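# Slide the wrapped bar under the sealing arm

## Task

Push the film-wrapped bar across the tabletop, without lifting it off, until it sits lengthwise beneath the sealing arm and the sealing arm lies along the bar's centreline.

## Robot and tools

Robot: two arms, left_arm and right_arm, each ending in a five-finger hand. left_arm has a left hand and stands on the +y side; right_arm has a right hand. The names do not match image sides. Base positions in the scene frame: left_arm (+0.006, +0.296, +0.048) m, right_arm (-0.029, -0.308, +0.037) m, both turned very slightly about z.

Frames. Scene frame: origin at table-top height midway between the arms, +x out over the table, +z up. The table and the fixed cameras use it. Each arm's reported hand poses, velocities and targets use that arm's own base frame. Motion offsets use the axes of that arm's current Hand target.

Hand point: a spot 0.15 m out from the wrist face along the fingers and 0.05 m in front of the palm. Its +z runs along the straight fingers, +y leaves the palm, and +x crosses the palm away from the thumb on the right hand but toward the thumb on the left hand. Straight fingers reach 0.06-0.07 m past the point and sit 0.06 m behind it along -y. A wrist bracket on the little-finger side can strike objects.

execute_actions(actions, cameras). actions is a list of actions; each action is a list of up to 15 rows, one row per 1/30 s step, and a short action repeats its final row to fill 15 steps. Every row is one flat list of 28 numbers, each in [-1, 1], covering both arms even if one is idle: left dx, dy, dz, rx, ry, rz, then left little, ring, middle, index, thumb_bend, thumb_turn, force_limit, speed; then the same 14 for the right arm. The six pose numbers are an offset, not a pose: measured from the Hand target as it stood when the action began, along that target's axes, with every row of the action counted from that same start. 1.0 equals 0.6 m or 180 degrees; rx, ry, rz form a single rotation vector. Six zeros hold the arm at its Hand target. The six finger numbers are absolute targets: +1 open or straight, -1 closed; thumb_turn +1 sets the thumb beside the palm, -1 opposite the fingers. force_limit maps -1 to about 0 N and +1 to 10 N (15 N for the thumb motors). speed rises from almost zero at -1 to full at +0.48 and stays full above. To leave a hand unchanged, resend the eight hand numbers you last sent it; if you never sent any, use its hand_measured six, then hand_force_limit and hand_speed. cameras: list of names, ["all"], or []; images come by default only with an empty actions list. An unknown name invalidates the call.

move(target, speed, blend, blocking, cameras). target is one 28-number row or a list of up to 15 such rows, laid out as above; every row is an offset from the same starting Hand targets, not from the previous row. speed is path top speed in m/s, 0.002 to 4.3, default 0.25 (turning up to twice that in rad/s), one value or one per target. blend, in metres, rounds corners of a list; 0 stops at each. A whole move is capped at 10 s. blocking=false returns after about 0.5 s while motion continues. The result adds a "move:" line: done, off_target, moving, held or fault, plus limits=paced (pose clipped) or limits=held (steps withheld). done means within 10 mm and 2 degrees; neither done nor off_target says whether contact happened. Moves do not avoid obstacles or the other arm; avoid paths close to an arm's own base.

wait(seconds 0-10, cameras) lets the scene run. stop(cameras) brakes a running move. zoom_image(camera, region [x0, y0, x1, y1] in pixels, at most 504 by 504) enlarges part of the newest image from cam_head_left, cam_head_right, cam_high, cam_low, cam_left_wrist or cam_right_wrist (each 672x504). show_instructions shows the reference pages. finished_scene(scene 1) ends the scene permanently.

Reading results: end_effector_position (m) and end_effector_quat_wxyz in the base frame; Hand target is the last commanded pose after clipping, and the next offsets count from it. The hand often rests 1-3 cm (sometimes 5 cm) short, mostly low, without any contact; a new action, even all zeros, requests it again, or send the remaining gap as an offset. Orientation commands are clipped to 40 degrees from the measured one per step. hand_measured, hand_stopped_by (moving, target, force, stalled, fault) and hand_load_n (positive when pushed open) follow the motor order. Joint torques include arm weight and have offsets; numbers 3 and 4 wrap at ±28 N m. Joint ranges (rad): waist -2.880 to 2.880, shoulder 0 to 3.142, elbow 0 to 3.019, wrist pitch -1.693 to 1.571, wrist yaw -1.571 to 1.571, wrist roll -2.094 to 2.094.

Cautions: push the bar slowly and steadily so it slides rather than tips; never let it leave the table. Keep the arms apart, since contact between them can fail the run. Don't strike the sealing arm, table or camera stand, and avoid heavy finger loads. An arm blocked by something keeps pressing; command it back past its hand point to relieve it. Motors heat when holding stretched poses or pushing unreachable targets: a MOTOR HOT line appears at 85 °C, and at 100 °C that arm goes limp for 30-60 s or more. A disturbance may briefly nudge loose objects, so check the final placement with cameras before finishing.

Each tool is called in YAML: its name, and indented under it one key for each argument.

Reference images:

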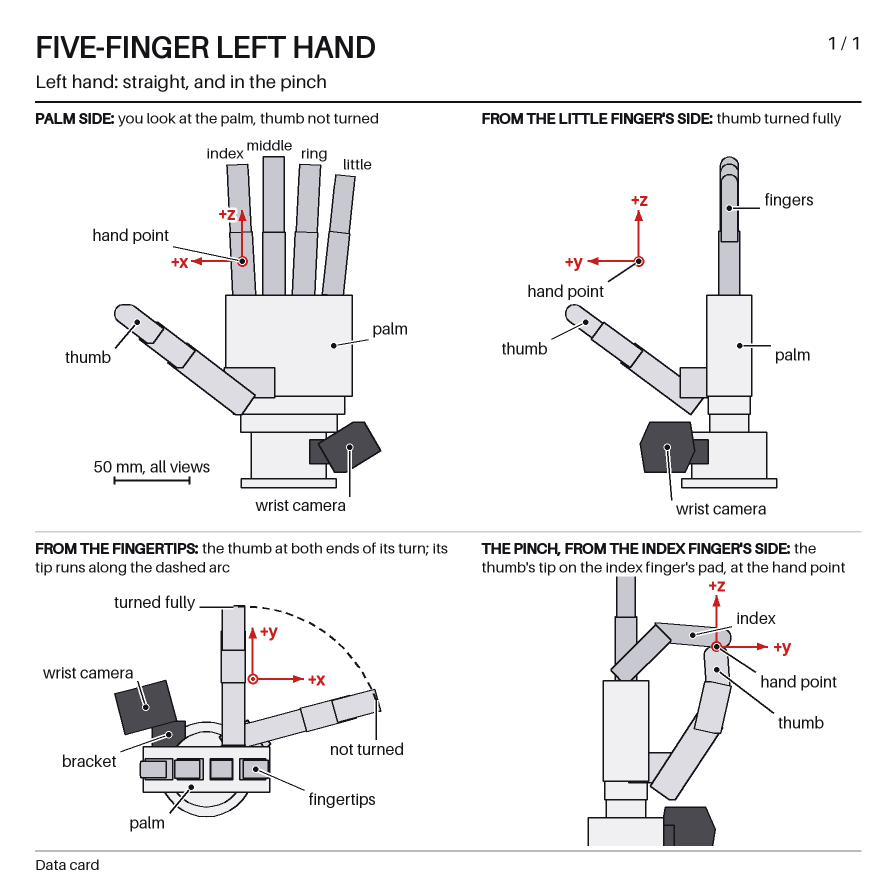

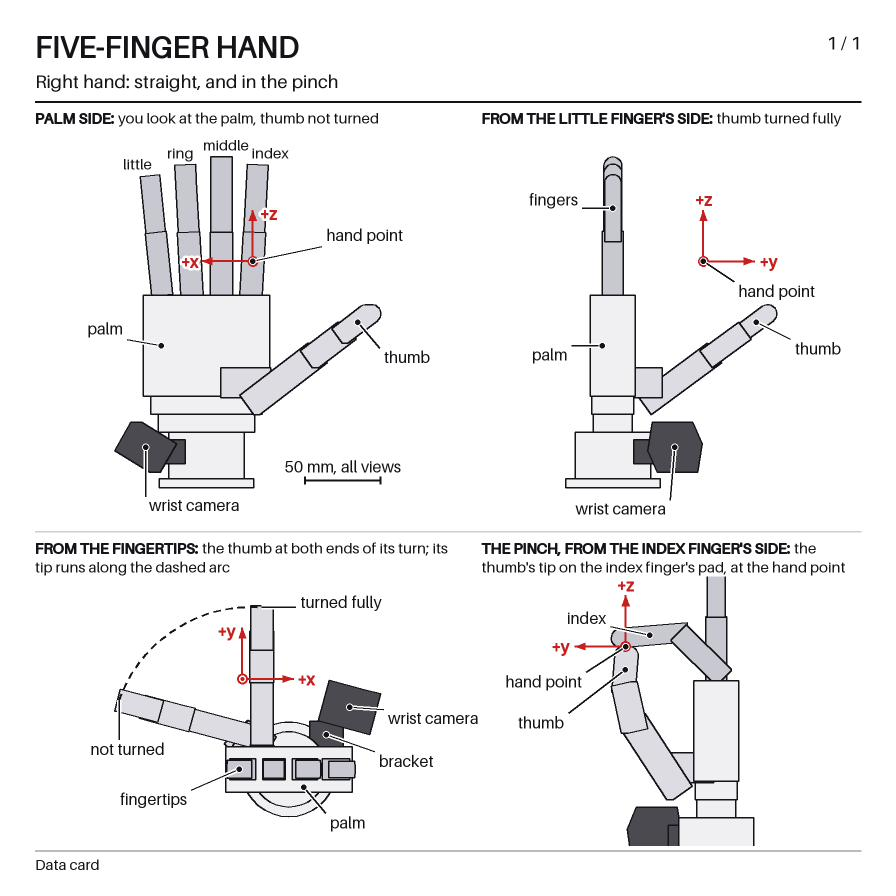

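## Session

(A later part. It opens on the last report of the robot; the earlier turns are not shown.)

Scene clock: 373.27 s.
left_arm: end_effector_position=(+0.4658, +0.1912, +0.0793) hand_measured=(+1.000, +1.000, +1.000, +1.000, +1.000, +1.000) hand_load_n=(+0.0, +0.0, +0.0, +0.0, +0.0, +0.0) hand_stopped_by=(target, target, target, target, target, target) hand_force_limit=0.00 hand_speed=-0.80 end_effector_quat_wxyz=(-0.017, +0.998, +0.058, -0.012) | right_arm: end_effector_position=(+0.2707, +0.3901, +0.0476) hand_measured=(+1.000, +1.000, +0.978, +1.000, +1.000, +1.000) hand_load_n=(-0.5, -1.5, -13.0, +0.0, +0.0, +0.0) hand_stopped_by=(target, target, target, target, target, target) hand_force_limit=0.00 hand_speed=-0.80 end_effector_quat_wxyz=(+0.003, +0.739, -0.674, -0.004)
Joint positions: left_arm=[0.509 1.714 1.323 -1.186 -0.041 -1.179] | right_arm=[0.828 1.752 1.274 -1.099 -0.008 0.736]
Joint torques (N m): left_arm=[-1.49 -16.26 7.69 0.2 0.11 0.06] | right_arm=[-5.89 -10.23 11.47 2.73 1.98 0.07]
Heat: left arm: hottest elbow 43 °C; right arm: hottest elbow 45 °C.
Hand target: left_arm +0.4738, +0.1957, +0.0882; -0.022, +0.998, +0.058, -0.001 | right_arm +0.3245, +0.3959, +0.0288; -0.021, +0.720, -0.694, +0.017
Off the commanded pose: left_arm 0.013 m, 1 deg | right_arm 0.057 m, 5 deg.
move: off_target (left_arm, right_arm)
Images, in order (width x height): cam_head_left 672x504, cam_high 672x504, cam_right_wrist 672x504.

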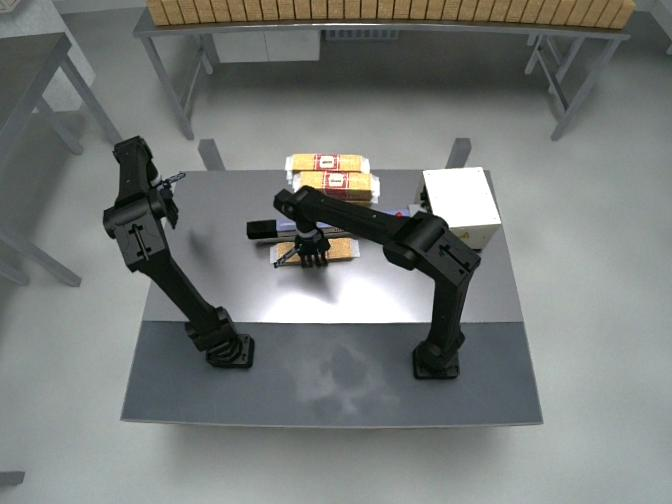

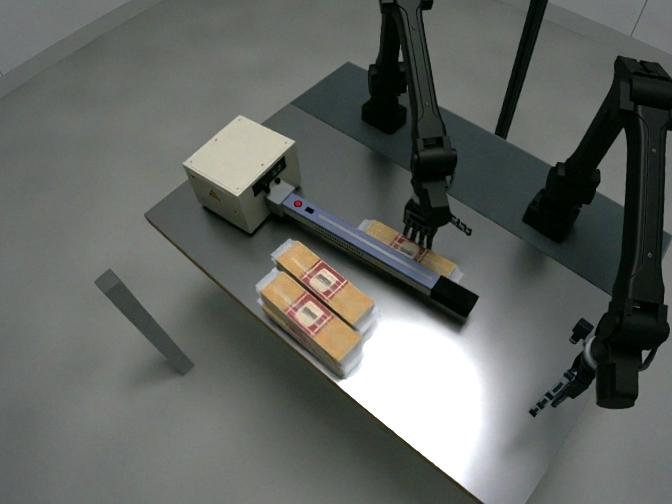

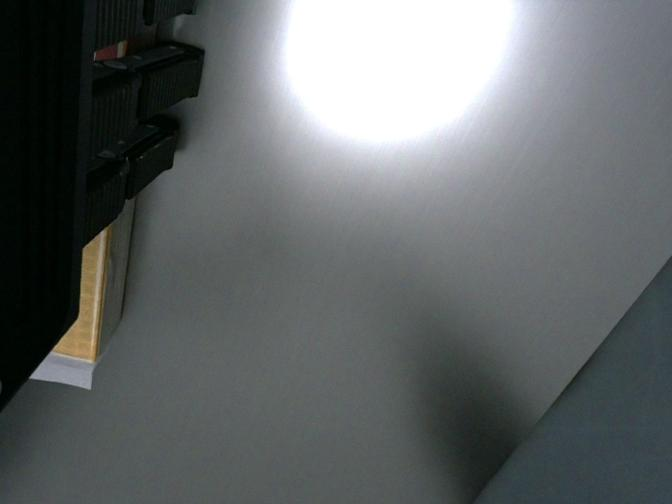

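move:
  target: [0,0,0,0,0,0,1,1,1,1,1,1,0,-0.8,-0.0052,-0.099,0.022,0,0,0.003,1,1,0.96,1,1,1,0,-0.8]
  speed: 0.1
  cameras: ["cam_high","cam_right_wrist","cam_head_left"]

zoom_image:
  camera: "cam_high"
  region: [320, 140, 480, 300]

zoom_image:
  camera: "cam_head_left"
  region: [235, 180, 395, 310]

Scene clock: 392.20 s.
left_arm: end_effector_position=(+0.4658, +0.1912, +0.0793) hand_measured=(+1.000, +1.000, +1.000, +1.000, +1.000, +1.000) hand_load_n=(+0.0, +0.0, +0.0, +0.0, +0.0, +0.0) hand_stopped_by=(target, target, target, target, target, target) hand_force_limit=0.00 hand_speed=-0.80 end_effector_quat_wxyz=(-0.017, +0.998, +0.058, -0.012) | right_arm: end_effector_position=(+0.3172, +0.3974, +0.0491) hand_measured=(+1.000, +1.000, +0.956, +1.000, +1.000, +1.000) hand_load_n=(+0.0, -1.0, -18.0, +0.0, +0.0, +0.0) hand_stopped_by=(target, target, target, target, target, target) hand_force_limit=0.00 hand_speed=-0.80 end_effector_quat_wxyz=(+0.009, +0.739, -0.673, -0.011)
Joint positions: left_arm=[0.509 1.714 1.323 -1.186 -0.041 -1.179] | right_arm=[0.769 1.848 1.414 -1.156 -0.02 0.676]
Joint torques (N m): left_arm=[-1.49 -16.32 7.72 0.21 0.11 0.07] | right_arm=[-6.18 -10.99 12 3.9 2.42 0.11]
Heat: left arm: hottest elbow 43 °C; right arm: hottest elbow 44 °C.
Hand target: left_arm +0.4738, +0.1957, +0.0882; -0.022, +0.998, +0.058, -0.001 | right_arm +0.3843, +0.4012, +0.0187; -0.020, +0.716, -0.697, +0.017
Off the commanded pose: left_arm 0.013 m, 1 deg | right_arm 0.074 m, 6 deg.
move: off_target (left_arm, right_arm)
Images, in order (width x height): cam_head_left 672x504, cam_high 672x504, cam_right_wrist 672x504.

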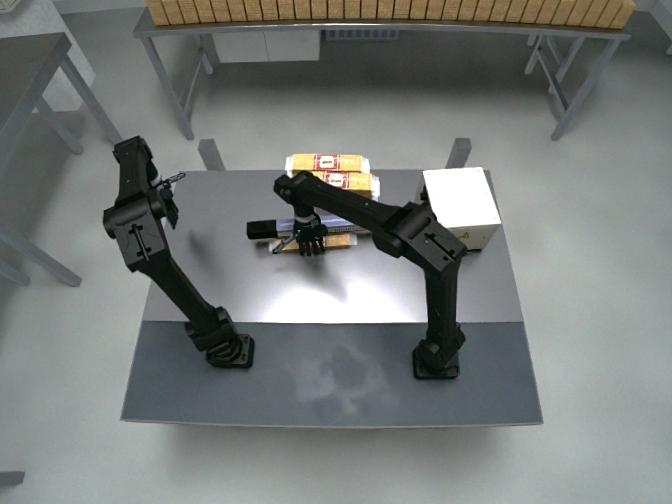

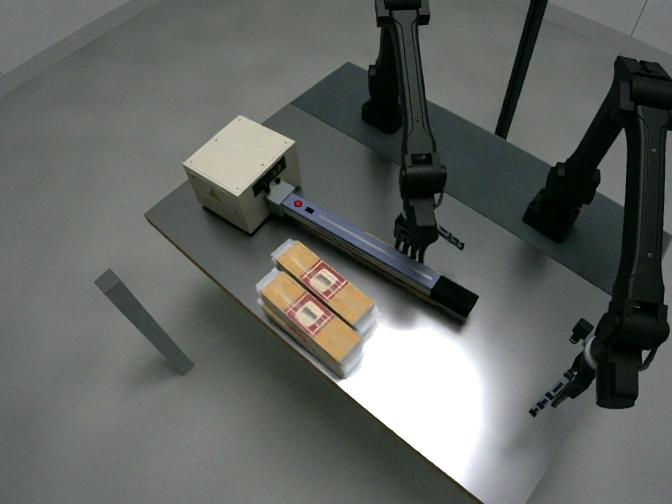

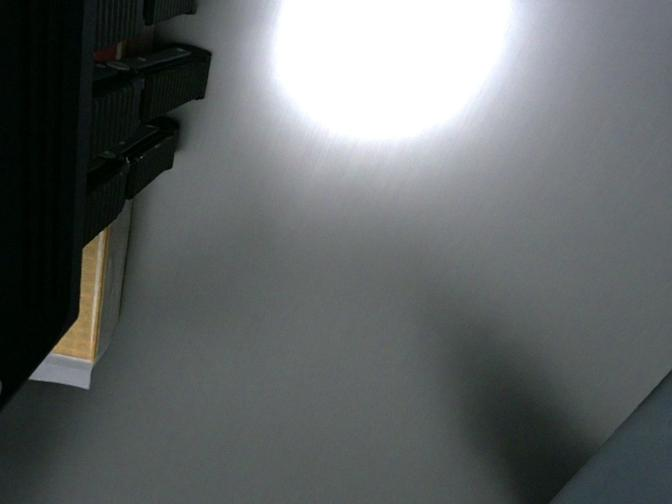

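Scaled by 3.150 from the camera's 672x504 image, which has a finer 960x720 frame.

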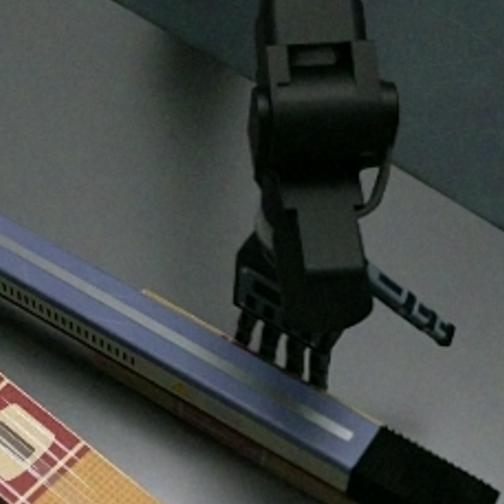

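Scaled by 3.150 from the camera's 672x504 image, which has a finer 960x720 frame.

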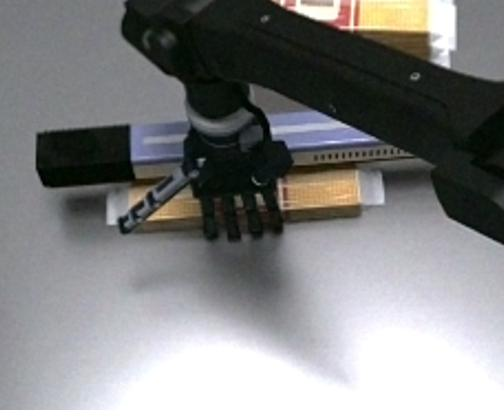

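move:
  target: [0,0,0,0,0,0,1,1,1,1,1,1,0,-0.8,0.002,0.0312,-0.0385,0,0,0.003,1,1,0.96,1,1,1,0,-0.8]
  speed: 0.1
  cameras: ["cam_high","cam_right_wrist","cam_head_left"]

zoom_image:
  camera: "cam_head_left"
  region: [255, 200, 375, 290]

zoom_image:
  camera: "cam_high"
  region: [320, 140, 480, 300]

Scene clock: 414.30 s.
left_arm: end_effector_position=(+0.4658, +0.1912, +0.0793) hand_measured=(+1.000, +1.000, +1.000, +1.000, +1.000, +1.000) hand_load_n=(+0.5, +0.0, +0.0, +0.0, +0.0, +0.0) hand_stopped_by=(target, target, target, target, target, target) hand_force_limit=0.00 hand_speed=-0.80 end_effector_quat_wxyz=(-0.017, +0.998, +0.058, -0.012) | right_arm: end_effector_position=(+0.3178, +0.3975, +0.0499) hand_measured=(+1.000, +1.000, +0.956, +1.000, +1.000, +1.000) hand_load_n=(+0.0, +0.0, -10.5, -1.5, +0.0, +0.0) hand_stopped_by=(target, target, target, target, target, target) hand_force_limit=0.00 hand_speed=-0.80 end_effector_quat_wxyz=(+0.009, +0.735, -0.678, -0.009)
Joint positions: left_arm=[0.509 1.714 1.323 -1.186 -0.041 -1.179] | right_arm=[0.769 1.846 1.414 -1.158 -0.017 0.687]
Joint torques (N m): left_arm=[-1.49 -16.26 7.72 0.2 0.11 0.07] | right_arm=[-4.84 -14.04 10.36 2.45 2.23 0.34]
Heat: left arm: hottest elbow 43 °C; right arm: hottest elbow 45 °C.
Hand target: left_arm +0.4738, +0.1957, +0.0882; -0.022, +0.998, +0.058, -0.001 | right_arm +0.3645, +0.3994, +0.0407; -0.021, +0.713, -0.701, +0.017
Off the commanded pose: left_arm 0.013 m, 1 deg | right_arm 0.048 m, 6 deg.
move: off_target (left_arm, right_arm)
Images, in order (width x height): cam_head_left 672x504, cam_high 672x504, cam_right_wrist 672x504.

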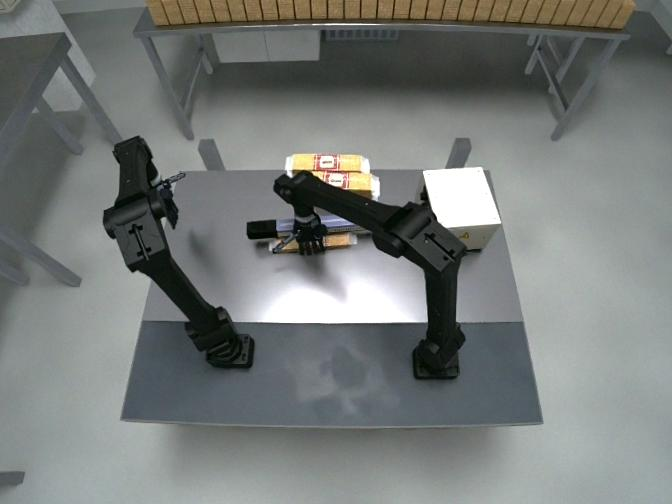

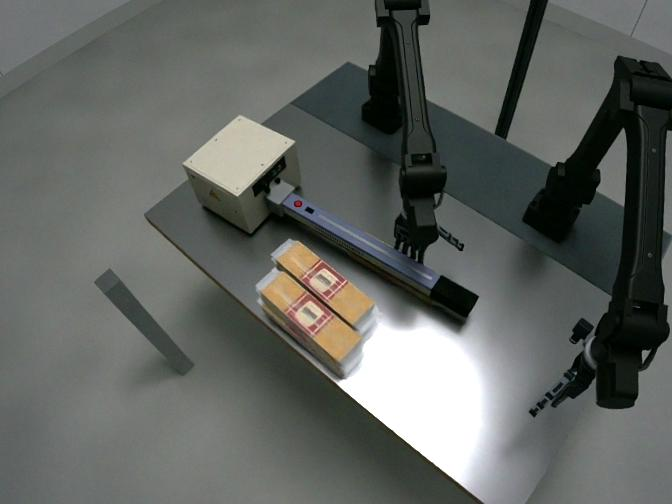

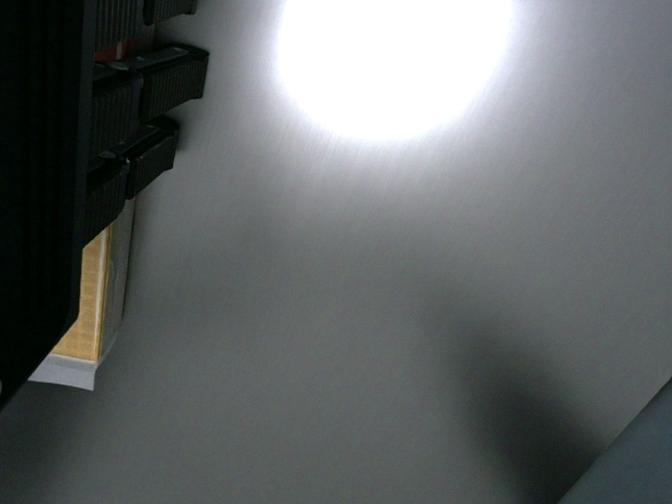

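Scaled by 4.200 from the camera's 672x504 image, which has a finer 960x720 frame.

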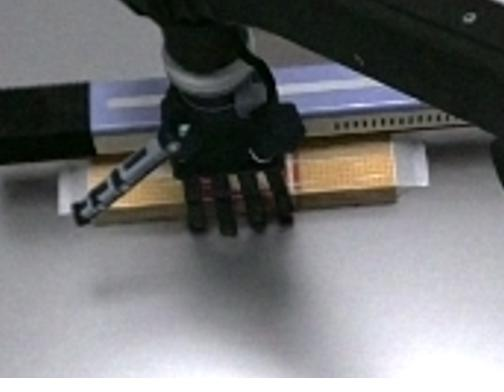

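Scaled by 3.150 from the camera's 672x504 image, which has a finer 960x720 frame.

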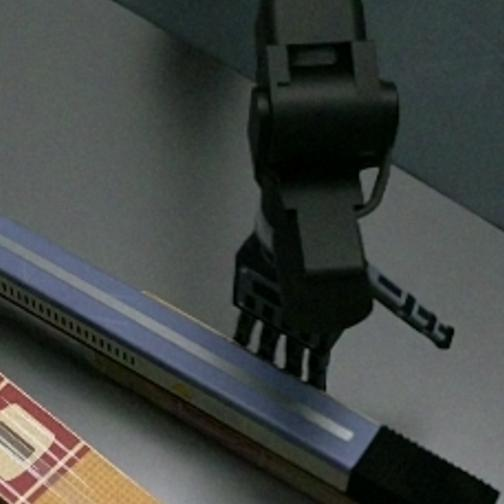

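move:
  target: [0,0,0,0,0,0,1,1,1,1,1,1,0,-0.8,-0.0035,-0.0485,-0.0023,0,0,0,1,1,0.96,1,1,1,0,-0.8]
  speed: 0.08
  cameras: ["cam_high","cam_head_left"]

zoom_image:
  camera: "cam_head_left"
  region: [255, 200, 375, 290]

zoom_image:
  camera: "cam_high"
  region: [320, 170, 480, 290]

Scene clock: 422.10 s.
left_arm: end_effector_position=(+0.4658, +0.1912, +0.0793) hand_measured=(+1.000, +1.000, +1.000, +1.000, +1.000, +1.000) hand_load_n=(+0.0, +0.0, +0.0, +0.0, +0.0, +0.0) hand_stopped_by=(target, target, target, target, target, target) hand_force_limit=0.00 hand_speed=-0.80 end_effector_quat_wxyz=(-0.017, +0.998, +0.058, -0.012) | right_arm: end_effector_position=(+0.3495, +0.4001, +0.0508) hand_measured=(+1.000, +1.000, +0.958, +1.000, +1.000, +1.000) hand_load_n=(+0.0, +0.0, -5.5, +0.0, +0.0, +0.0) hand_stopped_by=(target, target, target, target, target, target) hand_force_limit=0.00 hand_speed=-0.80 end_effector_quat_wxyz=(+0.000, +0.730, -0.683, +0.000)
Joint positions: left_arm=[0.509 1.714 1.323 -1.186 -0.041 -1.179] | right_arm=[0.737 1.889 1.485 -1.167 0 0.671]
Joint torques (N m): left_arm=[-1.55 -16.26 7.71 0.21 0.11 0.06] | right_arm=[-3.43 -14.39 11.82 1.4 1.45 0.12]
Heat: left arm: hottest elbow 43 °C; right arm: hottest elbow 45 °C.
Hand target: left_arm +0.4738, +0.1957, +0.0882; -0.022, +0.998, +0.058, -0.001 | right_arm +0.3934, +0.4021, +0.0438; -0.021, +0.713, -0.701, +0.017
Off the commanded pose: left_arm 0.013 m, 1 deg | right_arm 0.045 m, 4 deg.
move: off_target (left_arm, right_arm)
Images, in order (width x height): cam_head_left 672x504, cam_high 672x504.

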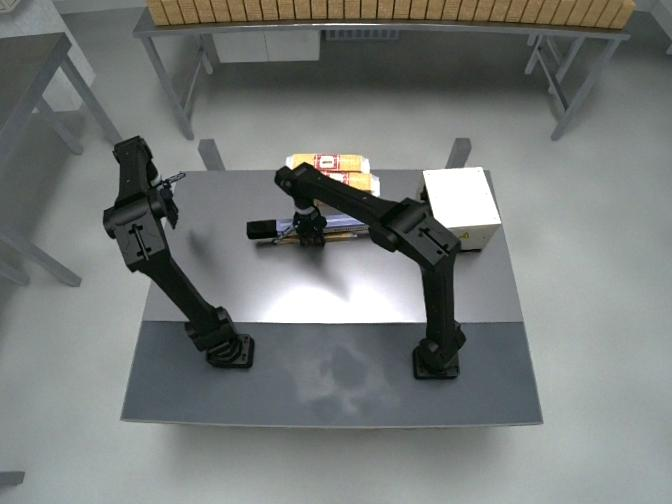

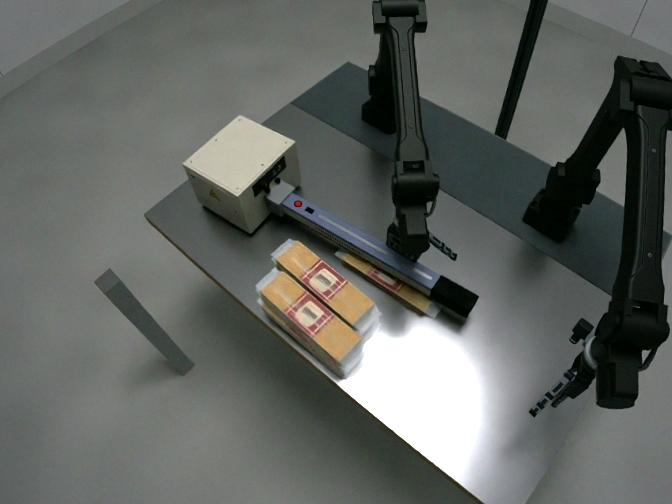

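Scaled by 4.200 from the camera's 672x504 image, which has a finer 960x720 frame.

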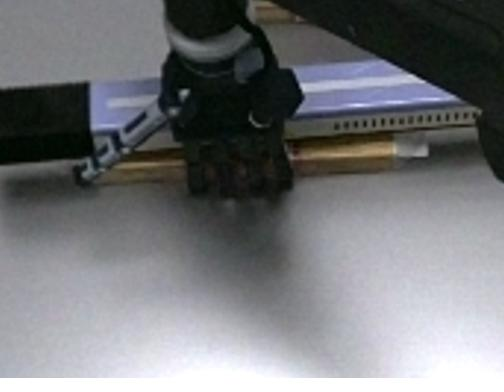

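Scaled by 3.150 from the camera's 672x504 image, which has a finer 960x720 frame.

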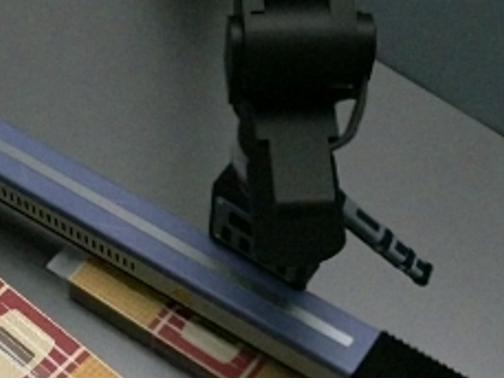

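zoom_image:
  camera: "cam_high"
  region: [330, 235, 450, 325]

zoom_image:
  camera: "cam_head_left"
  region: [265, 215, 365, 265]

Scaled by 4.200 from the camera's 672x504 image, which has a finer 960x720 frame.

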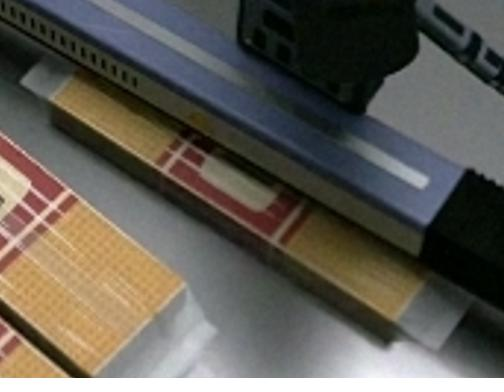

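Scaled by 5.040 from the camera's 672x504 image, which has a finer 960x720 frame.

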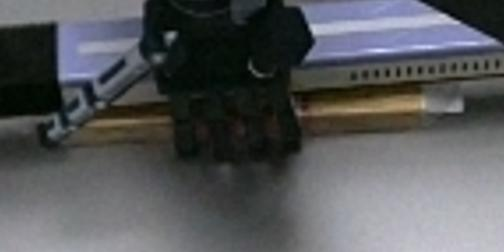

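move:
  target:
    - [0,0,0,0,0,0,1,1,1,1,1,1,0,-0.8,0.0073,0.1558,-0.0252,0,0,0,1,1,0.96,1,1,1,0,-0.8]
    - [0,0,0,0,0,0,1,1,1,1,1,1,0,-0.8,0.3278,0.2608,-0.216,0,0,0,1,1,0.96,1,1,1,0,-0.8]
  speed: [0.12, 0.3]
  blend: 0.02
  cameras: ["cam_high","cam_head_left","cam_head_right"]

zoom_image:
  camera: "cam_head_left"
  region: [240, 200, 400, 270]

zoom_image:
  camera: "cam_high"
  region: [330, 210, 450, 325]

Scene clock: 451.97 s.
left_arm: end_effector_position=(+0.4658, +0.1912, +0.0793) hand_measured=(+1.000, +1.000, +1.000, +1.000, +1.000, +1.000) hand_load_n=(+0.0, +0.0, +0.0, +0.0, +0.0, +0.0) hand_stopped_by=(target, target, target, target, target, target) hand_force_limit=0.00 hand_speed=-0.80 end_effector_quat_wxyz=(-0.017, +0.998, +0.058, -0.012) | right_arm: end_effector_position=(+0.2341, +0.2069, +0.1639) hand_measured=(+1.000, +1.000, +0.958, +1.000, +1.000, +1.000) hand_load_n=(+0.0, +0.0, +0.0, +0.0, +0.0, +0.0) hand_stopped_by=(target, target, target, target, target, target) hand_force_limit=0.00 hand_speed=-0.80 end_effector_quat_wxyz=(-0.025, +0.715, -0.698, +0.019)
Joint positions: left_arm=[0.509 1.714 1.323 -1.186 -0.041 -1.179] | right_arm=[0.558 1.217 1.021 -1.318 0.026 0.533]
Joint torques (N m): left_arm=[-1.55 -16.21 7.71 0.23 0.11 0.06] | right_arm=[-2.43 -8.29 8.1 0.31 -0.13 0]
Heat: left arm: hottest elbow 43 °C; right arm: hottest elbow 47 °C.
Hand target: left_arm +0.4738, +0.1957, +0.0882; -0.022, +0.998, +0.058, -0.001 | right_arm +0.2338, +0.2018, +0.1638; -0.021, +0.713, -0.701, +0.017
Off the commanded pose: left_arm 0.013 m, 1 deg | right_arm 0.005 m, 1 deg.
move: off_target (left_arm)
Images, in order (width x height): cam_head_left 672x504, cam_head_right 672x504, cam_high 672x504.

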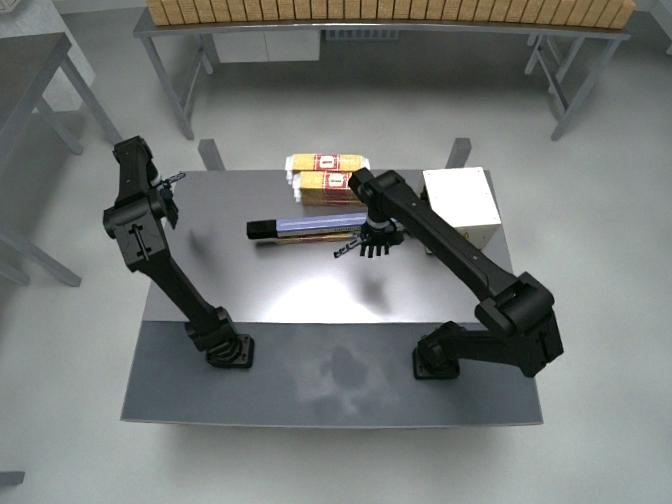

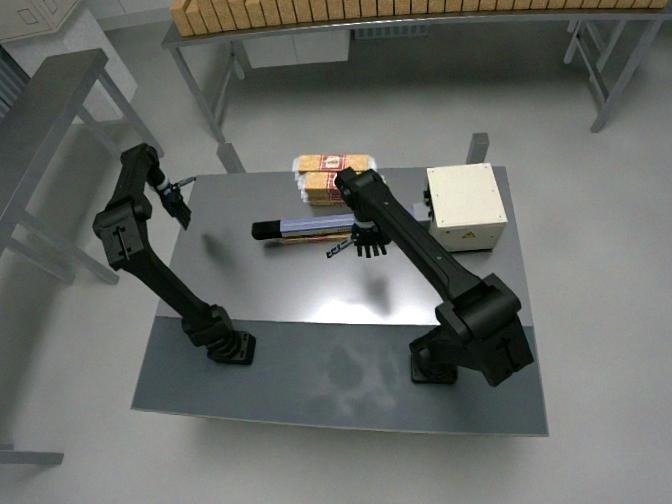

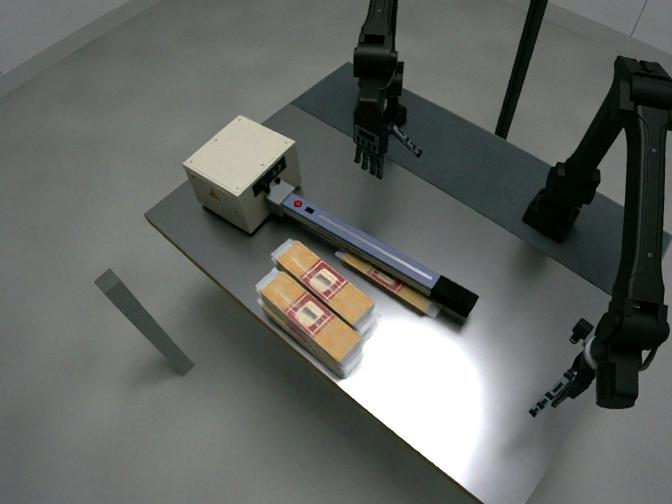

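Scaled by 3.150 from the camera's 672x504 image, which has a finer 960x720 frame.

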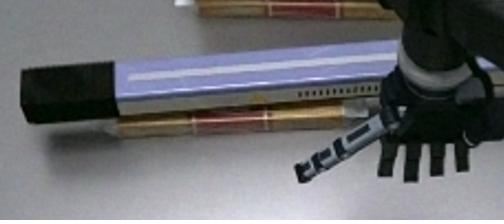

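Scaled by 4.200 from the camera's 672x504 image, which has a finer 960x720 frame.

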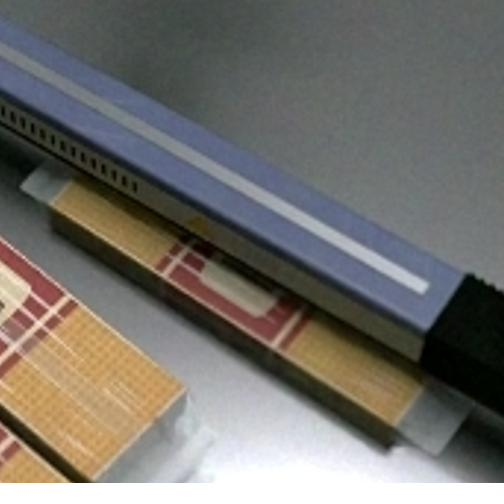

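execute_actions:
  actions: []
  cameras: ["cam_head_left","cam_high"]

Scene clock: 478.13 s.
left_arm: end_effector_position=(+0.4658, +0.1912, +0.0793) hand_measured=(+1.000, +1.000, +1.000, +1.000, +1.000, +1.000) hand_load_n=(+0.0, +0.0, +0.0, +0.0, +0.0, +0.0) hand_stopped_by=(target, target, target, target, target, target) hand_force_limit=0.00 hand_speed=-0.80 end_effector_quat_wxyz=(-0.017, +0.998, +0.058, -0.012) | right_arm: end_effector_position=(+0.2340, +0.2069, +0.1639) hand_measured=(+1.000, +1.000, +0.958, +1.000, +1.000, +1.000) hand_load_n=(+0.5, +0.0, +0.0, +0.0, +0.0, +0.0) hand_stopped_by=(target, target, target, target, target, target) hand_force_limit=0.00 hand_speed=-0.80 end_effector_quat_wxyz=(-0.024, +0.715, -0.698, +0.019)
Joint positions: left_arm=[0.509 1.714 1.323 -1.186 -0.041 -1.179] | right_arm=[0.558 1.217 1.021 -1.318 0.026 0.533]
Joint velocities: within noise
Joint torques (N m): left_arm=[-1.55 -16.26 7.69 0.21 0.11 0.07] | right_arm=[-2.61 -9.64 8.09 0.13 -0.15 -0.03]
Motor temperatures (°C): left_arm=[32 32 43 31 28 29] | right_arm=[33 31 44 31 34 30]
Heat: left arm: hottest elbow 43 °C; right arm: hottest elbow 44 °C.
Hand target: left_arm +0.4738, +0.1957, +0.0882; -0.022, +0.998, +0.058, -0.001 | right_arm +0.2338, +0.2018, +0.1638; -0.021, +0.713, -0.700, +0.017
Off the commanded pose: left_arm 0.013 m, 1 deg | right_arm 0.005 m, 1 deg.
Images, in order (width x height): cam_head_left 672x504, cam_high 672x504.

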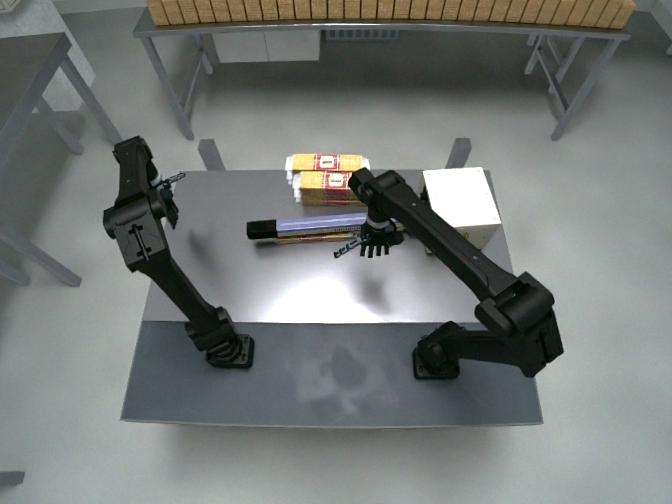

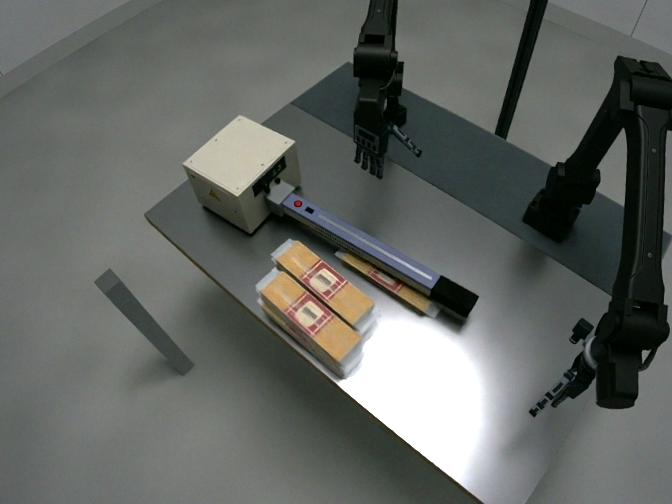

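zoom_image:
  camera: "cam_high"
  region: [260, 170, 500, 350]

zoom_image:
  camera: "cam_head_left"
  region: [240, 190, 400, 310]

Scaled by 2.100 from the camera's 672x504 image, which has a finer 960x720 frame.

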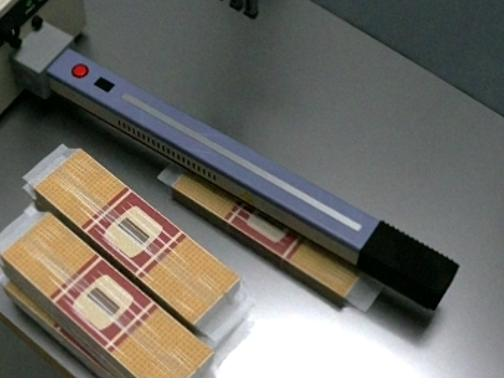

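Scaled by 3.150 from the camera's 672x504 image, which has a finer 960x720 frame.

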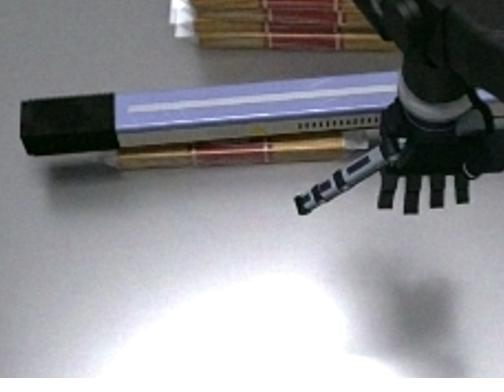

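zoom_image:
  camera: "cam_high"
  region: [330, 240, 450, 325]

zoom_image:
  camera: "cam_head_left"
  region: [240, 210, 380, 260]

Scaled by 4.200 from the camera's 672x504 image, which has a finer 960x720 frame.

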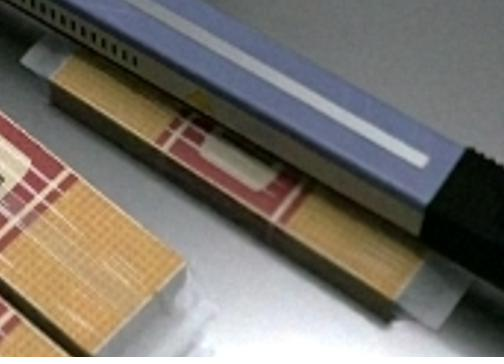

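Scaled by 3.600 from the camera's 672x504 image, which has a finer 960x720 frame.

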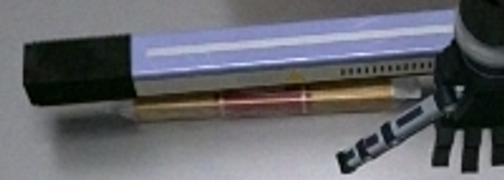

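move:
  target:
    - [-0.0748,0.1435,-0.1932,-0.0111,0.0110,0.5035,1,1,1,1,1,1,0,-0.8,0,0,0,0,0,0,1,1,0.96,1,1,1,0,-0.8]
    - [-0.1620,0.7151,-0.1848,-0.0111,0.0110,0.5035,1,1,1,1,1,1,0,-0.8,0,0,0,0,0,0,1,1,0.96,1,1,1,0,-0.8]
  speed: 0.25
  blend: [0.05, 0]
  cameras: ["cam_head_left","cam_high","cam_head_right"]

Scene clock: 612.30 s.
left_arm: end_effector_position=(+0.4136, -0.2376, +0.1685) hand_measured=(+1.000, +1.000, +1.000, +1.000, +1.000, +1.000) hand_load_n=(+0.0, +0.0, +0.0, +0.0, +0.0, +0.0) hand_stopped_by=(target, target, target, target, target, target) hand_force_limit=0.00 hand_speed=-0.80 end_effector_quat_wxyz=(+0.006, +0.742, -0.670, -0.016) | right_arm: end_effector_position=(+0.2340, +0.2069, +0.1639) hand_measured=(+1.000, +1.000, +0.958, +1.000, +1.000, +1.000) hand_load_n=(+0.0, +0.0, +0.0, +0.0, +0.0, +0.0) hand_stopped_by=(target, target, target, target, target, target) hand_force_limit=0.00 hand_speed=-0.80 end_effector_quat_wxyz=(-0.024, +0.715, -0.698, +0.019)
Joint positions: left_arm=[-0.402 1.715 1.556 -1.447 0.001 -0.504] | right_arm=[0.558 1.217 1.021 -1.318 0.026 0.533]
Joint torques (N m): left_arm=[-1.44 -15.56 10.06 0.02 0.09 -0.01] | right_arm=[-2.26 -9.47 8.12 0.25 -0.08 -0.05]
Heat: left arm: hottest elbow 44 °C; right arm: hottest elbow 42 °C.
Hand target: left_arm +0.4277, -0.2463, +0.1795; +0.000, +0.743, -0.669, +0.000 | right_arm +0.2338, +0.2018, +0.1638; -0.021, +0.713, -0.700, +0.017
Off the commanded pose: left_arm 0.020 m, 2 deg | right_arm 0.005 m, 1 deg.
move: off_target (left_arm)
Images, in order (width x height): cam_head_left 672x504, cam_head_right 672x504, cam_high 672x504.

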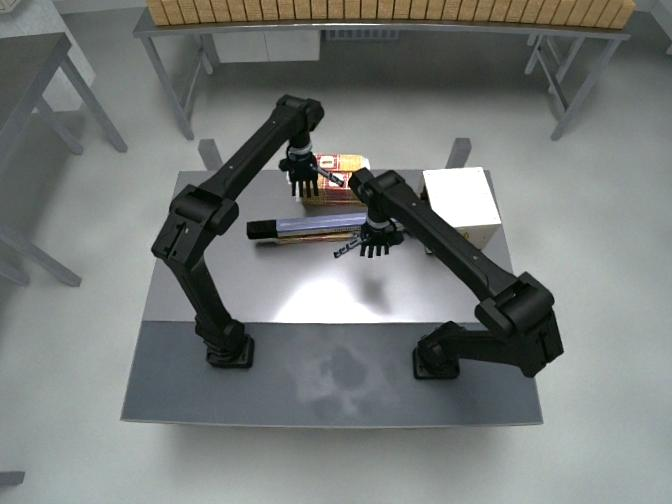

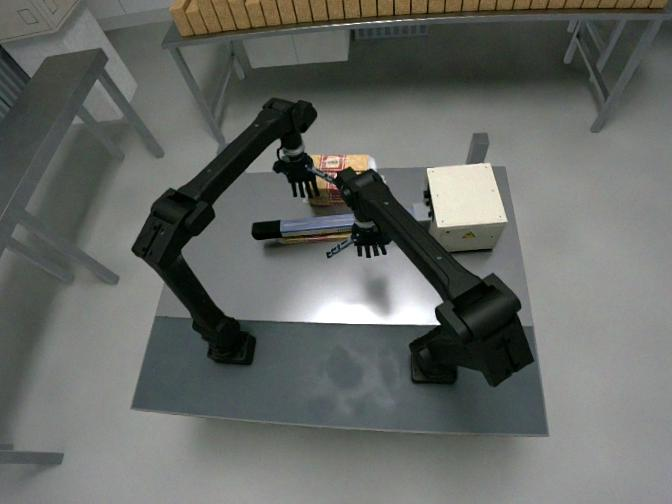

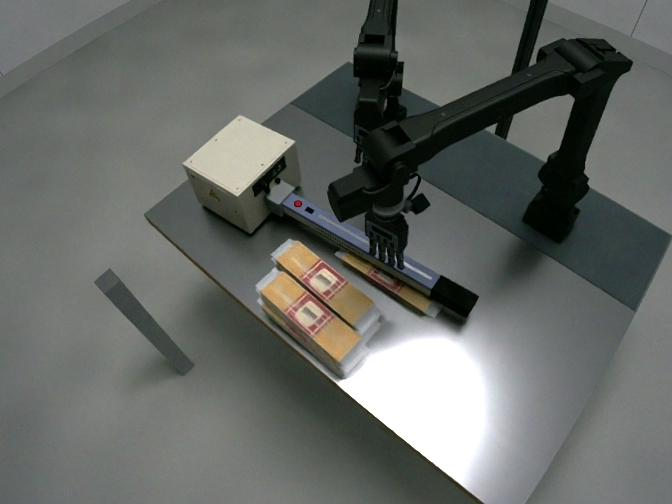

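zoom_image:
  camera: "cam_high"
  region: [330, 190, 450, 280]

zoom_image:
  camera: "cam_head_left"
  region: [265, 140, 365, 215]

Scaled by 4.200 from the camera's 672x504 image, which has a finer 960x720 frame.

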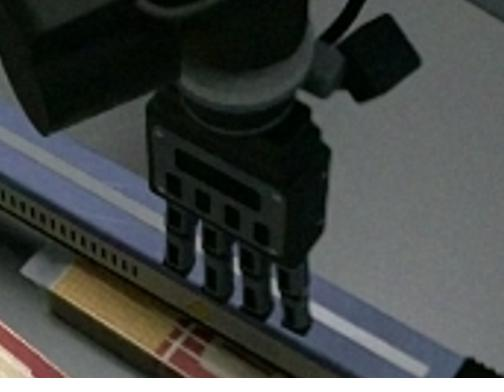

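Scaled by 5.040 from the camera's 672x504 image, which has a finer 960x720 frame.

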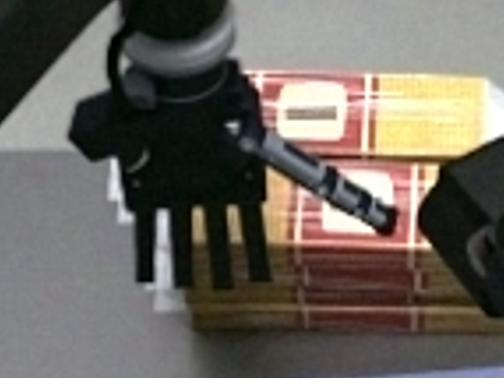

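move:
  target: [0.0054,-0.0514,0,0,0,0,1,1,1,1,1,1,0,-0.8,0,0,0,0,0,0,1,1,0.96,1,1,1,0,-0.8]
  speed: 0.12
  cameras: ["cam_head_left","cam_high"]

Scene clock: 638.77 s.
left_arm: end_effector_position=(+0.4416, -0.2486, +0.1685) hand_measured=(+1.000, +1.000, +1.000, +1.000, +1.000, +1.000) hand_load_n=(+0.0, +0.0, +0.0, +0.0, +0.0, +0.0) hand_stopped_by=(target, target, target, target, target, target) hand_force_limit=0.00 hand_speed=-0.80 end_effector_quat_wxyz=(+0.005, +0.741, -0.671, -0.014) | right_arm: end_effector_position=(+0.2340, +0.2069, +0.1639) hand_measured=(+1.000, +1.000, +0.958, +1.000, +1.000, +1.000) hand_load_n=(+0.0, +0.0, +0.0, +0.0, +0.0, +0.0) hand_stopped_by=(target, target, target, target, target, target) hand_force_limit=0.00 hand_speed=-0.80 end_effector_quat_wxyz=(-0.024, +0.715, -0.698, +0.019)
Joint positions: left_arm=[-0.401 1.791 1.66 -1.469 0.001 -0.5] | right_arm=[0.558 1.217 1.021 -1.318 0.026 0.533]
Joint torques (N m): left_arm=[-0.32 -16.79 10.1 -0.13 0.07 0.13] | right_arm=[-2.08 -9.82 8.18 0.4 -0.09 -0.01]
Heat: left arm: hottest elbow 45 °C; right arm: hottest elbow 42 °C.
Hand target: left_arm +0.4588, -0.2463, +0.1795; +0.000, +0.743, -0.669, +0.000 | right_arm +0.2338, +0.2018, +0.1638; -0.021, +0.713, -0.700, +0.017
Off the commanded pose: left_arm 0.021 m, 2 deg | right_arm 0.005 m, 1 deg.
move: off_target (left_arm)
Images, in order (width x height): cam_head_left 672x504, cam_high 672x504.

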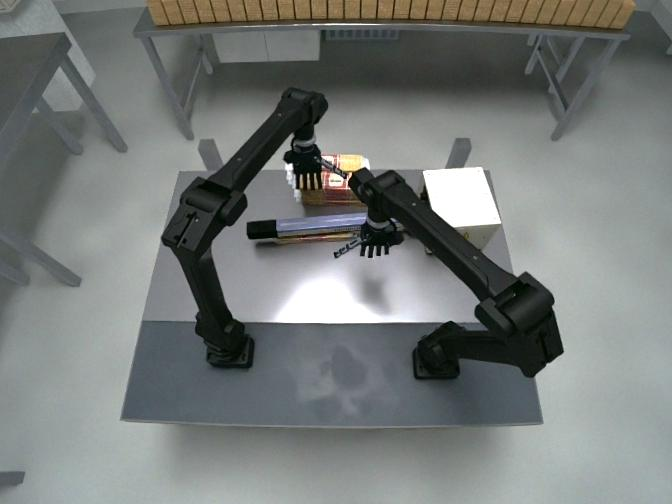

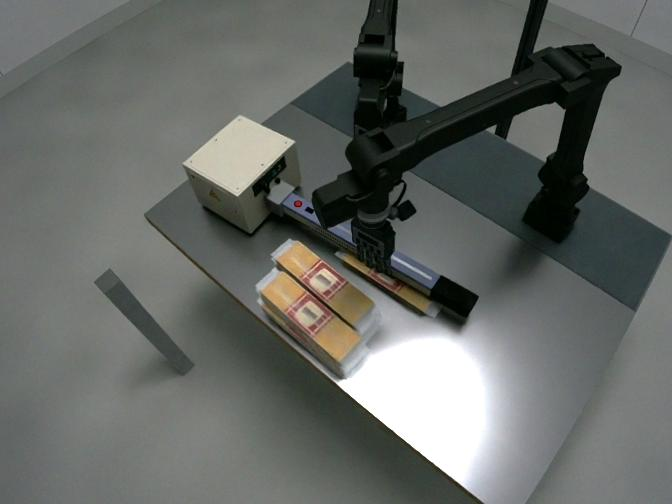

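zoom_image:
  camera: "cam_high"
  region: [320, 200, 440, 290]

zoom_image:
  camera: "cam_head_left"
  region: [265, 140, 365, 215]

Scaled by 4.200 from the camera's 672x504 image, which has a finer 960x720 frame.

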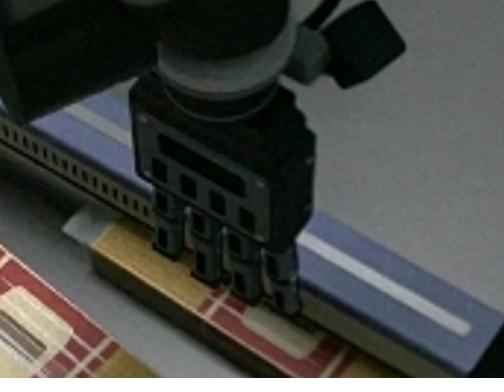

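Scaled by 5.040 from the camera's 672x504 image, which has a finer 960x720 frame.

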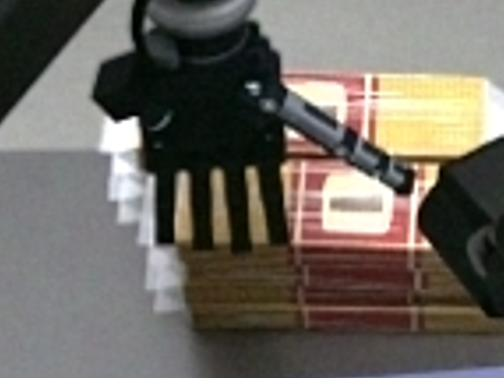

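move:
  target: [-0.0166,-0.0017,0.1417,0,0,0,1,1,1,1,1,1,0,-0.8,0,0,0,0,0,0,1,1,0.96,1,1,1,0,-0.8]
  speed: 0.12
  cameras: ["cam_head_left","cam_high"]

Scene clock: 652.30 s.
left_arm: end_effector_position=(+0.4536, -0.2432, +0.0986) hand_measured=(+1.000, +1.000, +1.000, +1.000, +1.000, +1.000) hand_load_n=(+0.0, +0.0, +0.0, +0.0, +0.0, +0.0) hand_stopped_by=(target, target, target, target, target, target) hand_force_limit=0.00 hand_speed=-0.80 end_effector_quat_wxyz=(+0.000, +0.741, -0.671, +0.000) | right_arm: end_effector_position=(+0.2340, +0.2069, +0.1639) hand_measured=(+1.000, +1.000, +0.958, +1.000, +1.000, +1.000) hand_load_n=(-0.5, +0.0, +0.0, +0.0, +0.0, +0.0) hand_stopped_by=(target, target, target, target, target, target) hand_force_limit=0.00 hand_speed=-0.80 end_effector_quat_wxyz=(-0.024, +0.715, -0.698, +0.019)
Joint positions: left_arm=[-0.384 1.833 1.536 -1.274 0 -0.483] | right_arm=[0.558 1.217 1.021 -1.318 0.026 0.533]
Joint torques (N m): left_arm=[-0.32 -17.49 6.37 0.55 0.1 0.13] | right_arm=[-2.02 -10.05 8.05 0.1 -0.07 -0.04]
Heat: left arm: hottest elbow 45 °C; right arm: hottest elbow 42 °C.
Hand target: left_arm +0.4589, -0.2363, +0.0945; +0.000, +0.743, -0.669, +0.000 | right_arm +0.2338, +0.2018, +0.1638; -0.021, +0.713, -0.700, +0.017
Off the commanded pose: left_arm 0.010 m, 0 deg | right_arm 0.005 m, 1 deg.
move: done
Images, in order (width x height): cam_head_left 672x504, cam_high 672x504.

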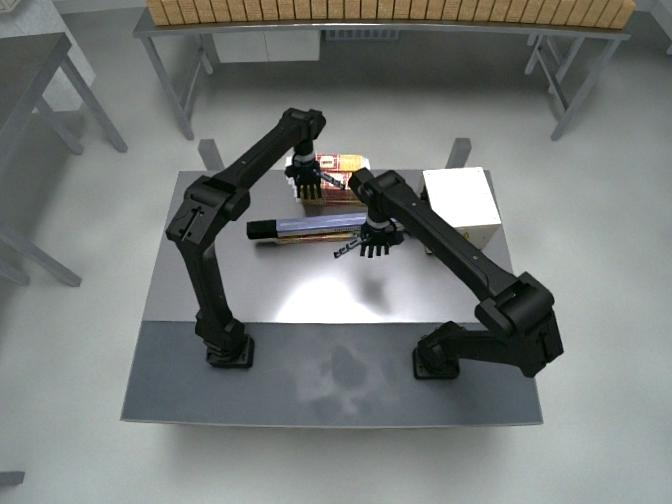

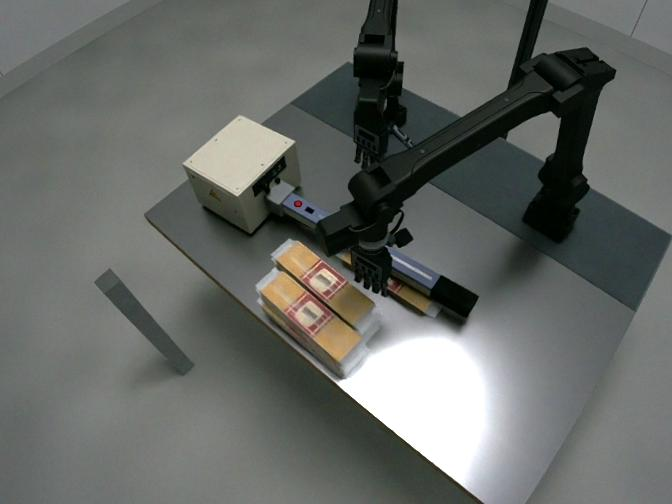

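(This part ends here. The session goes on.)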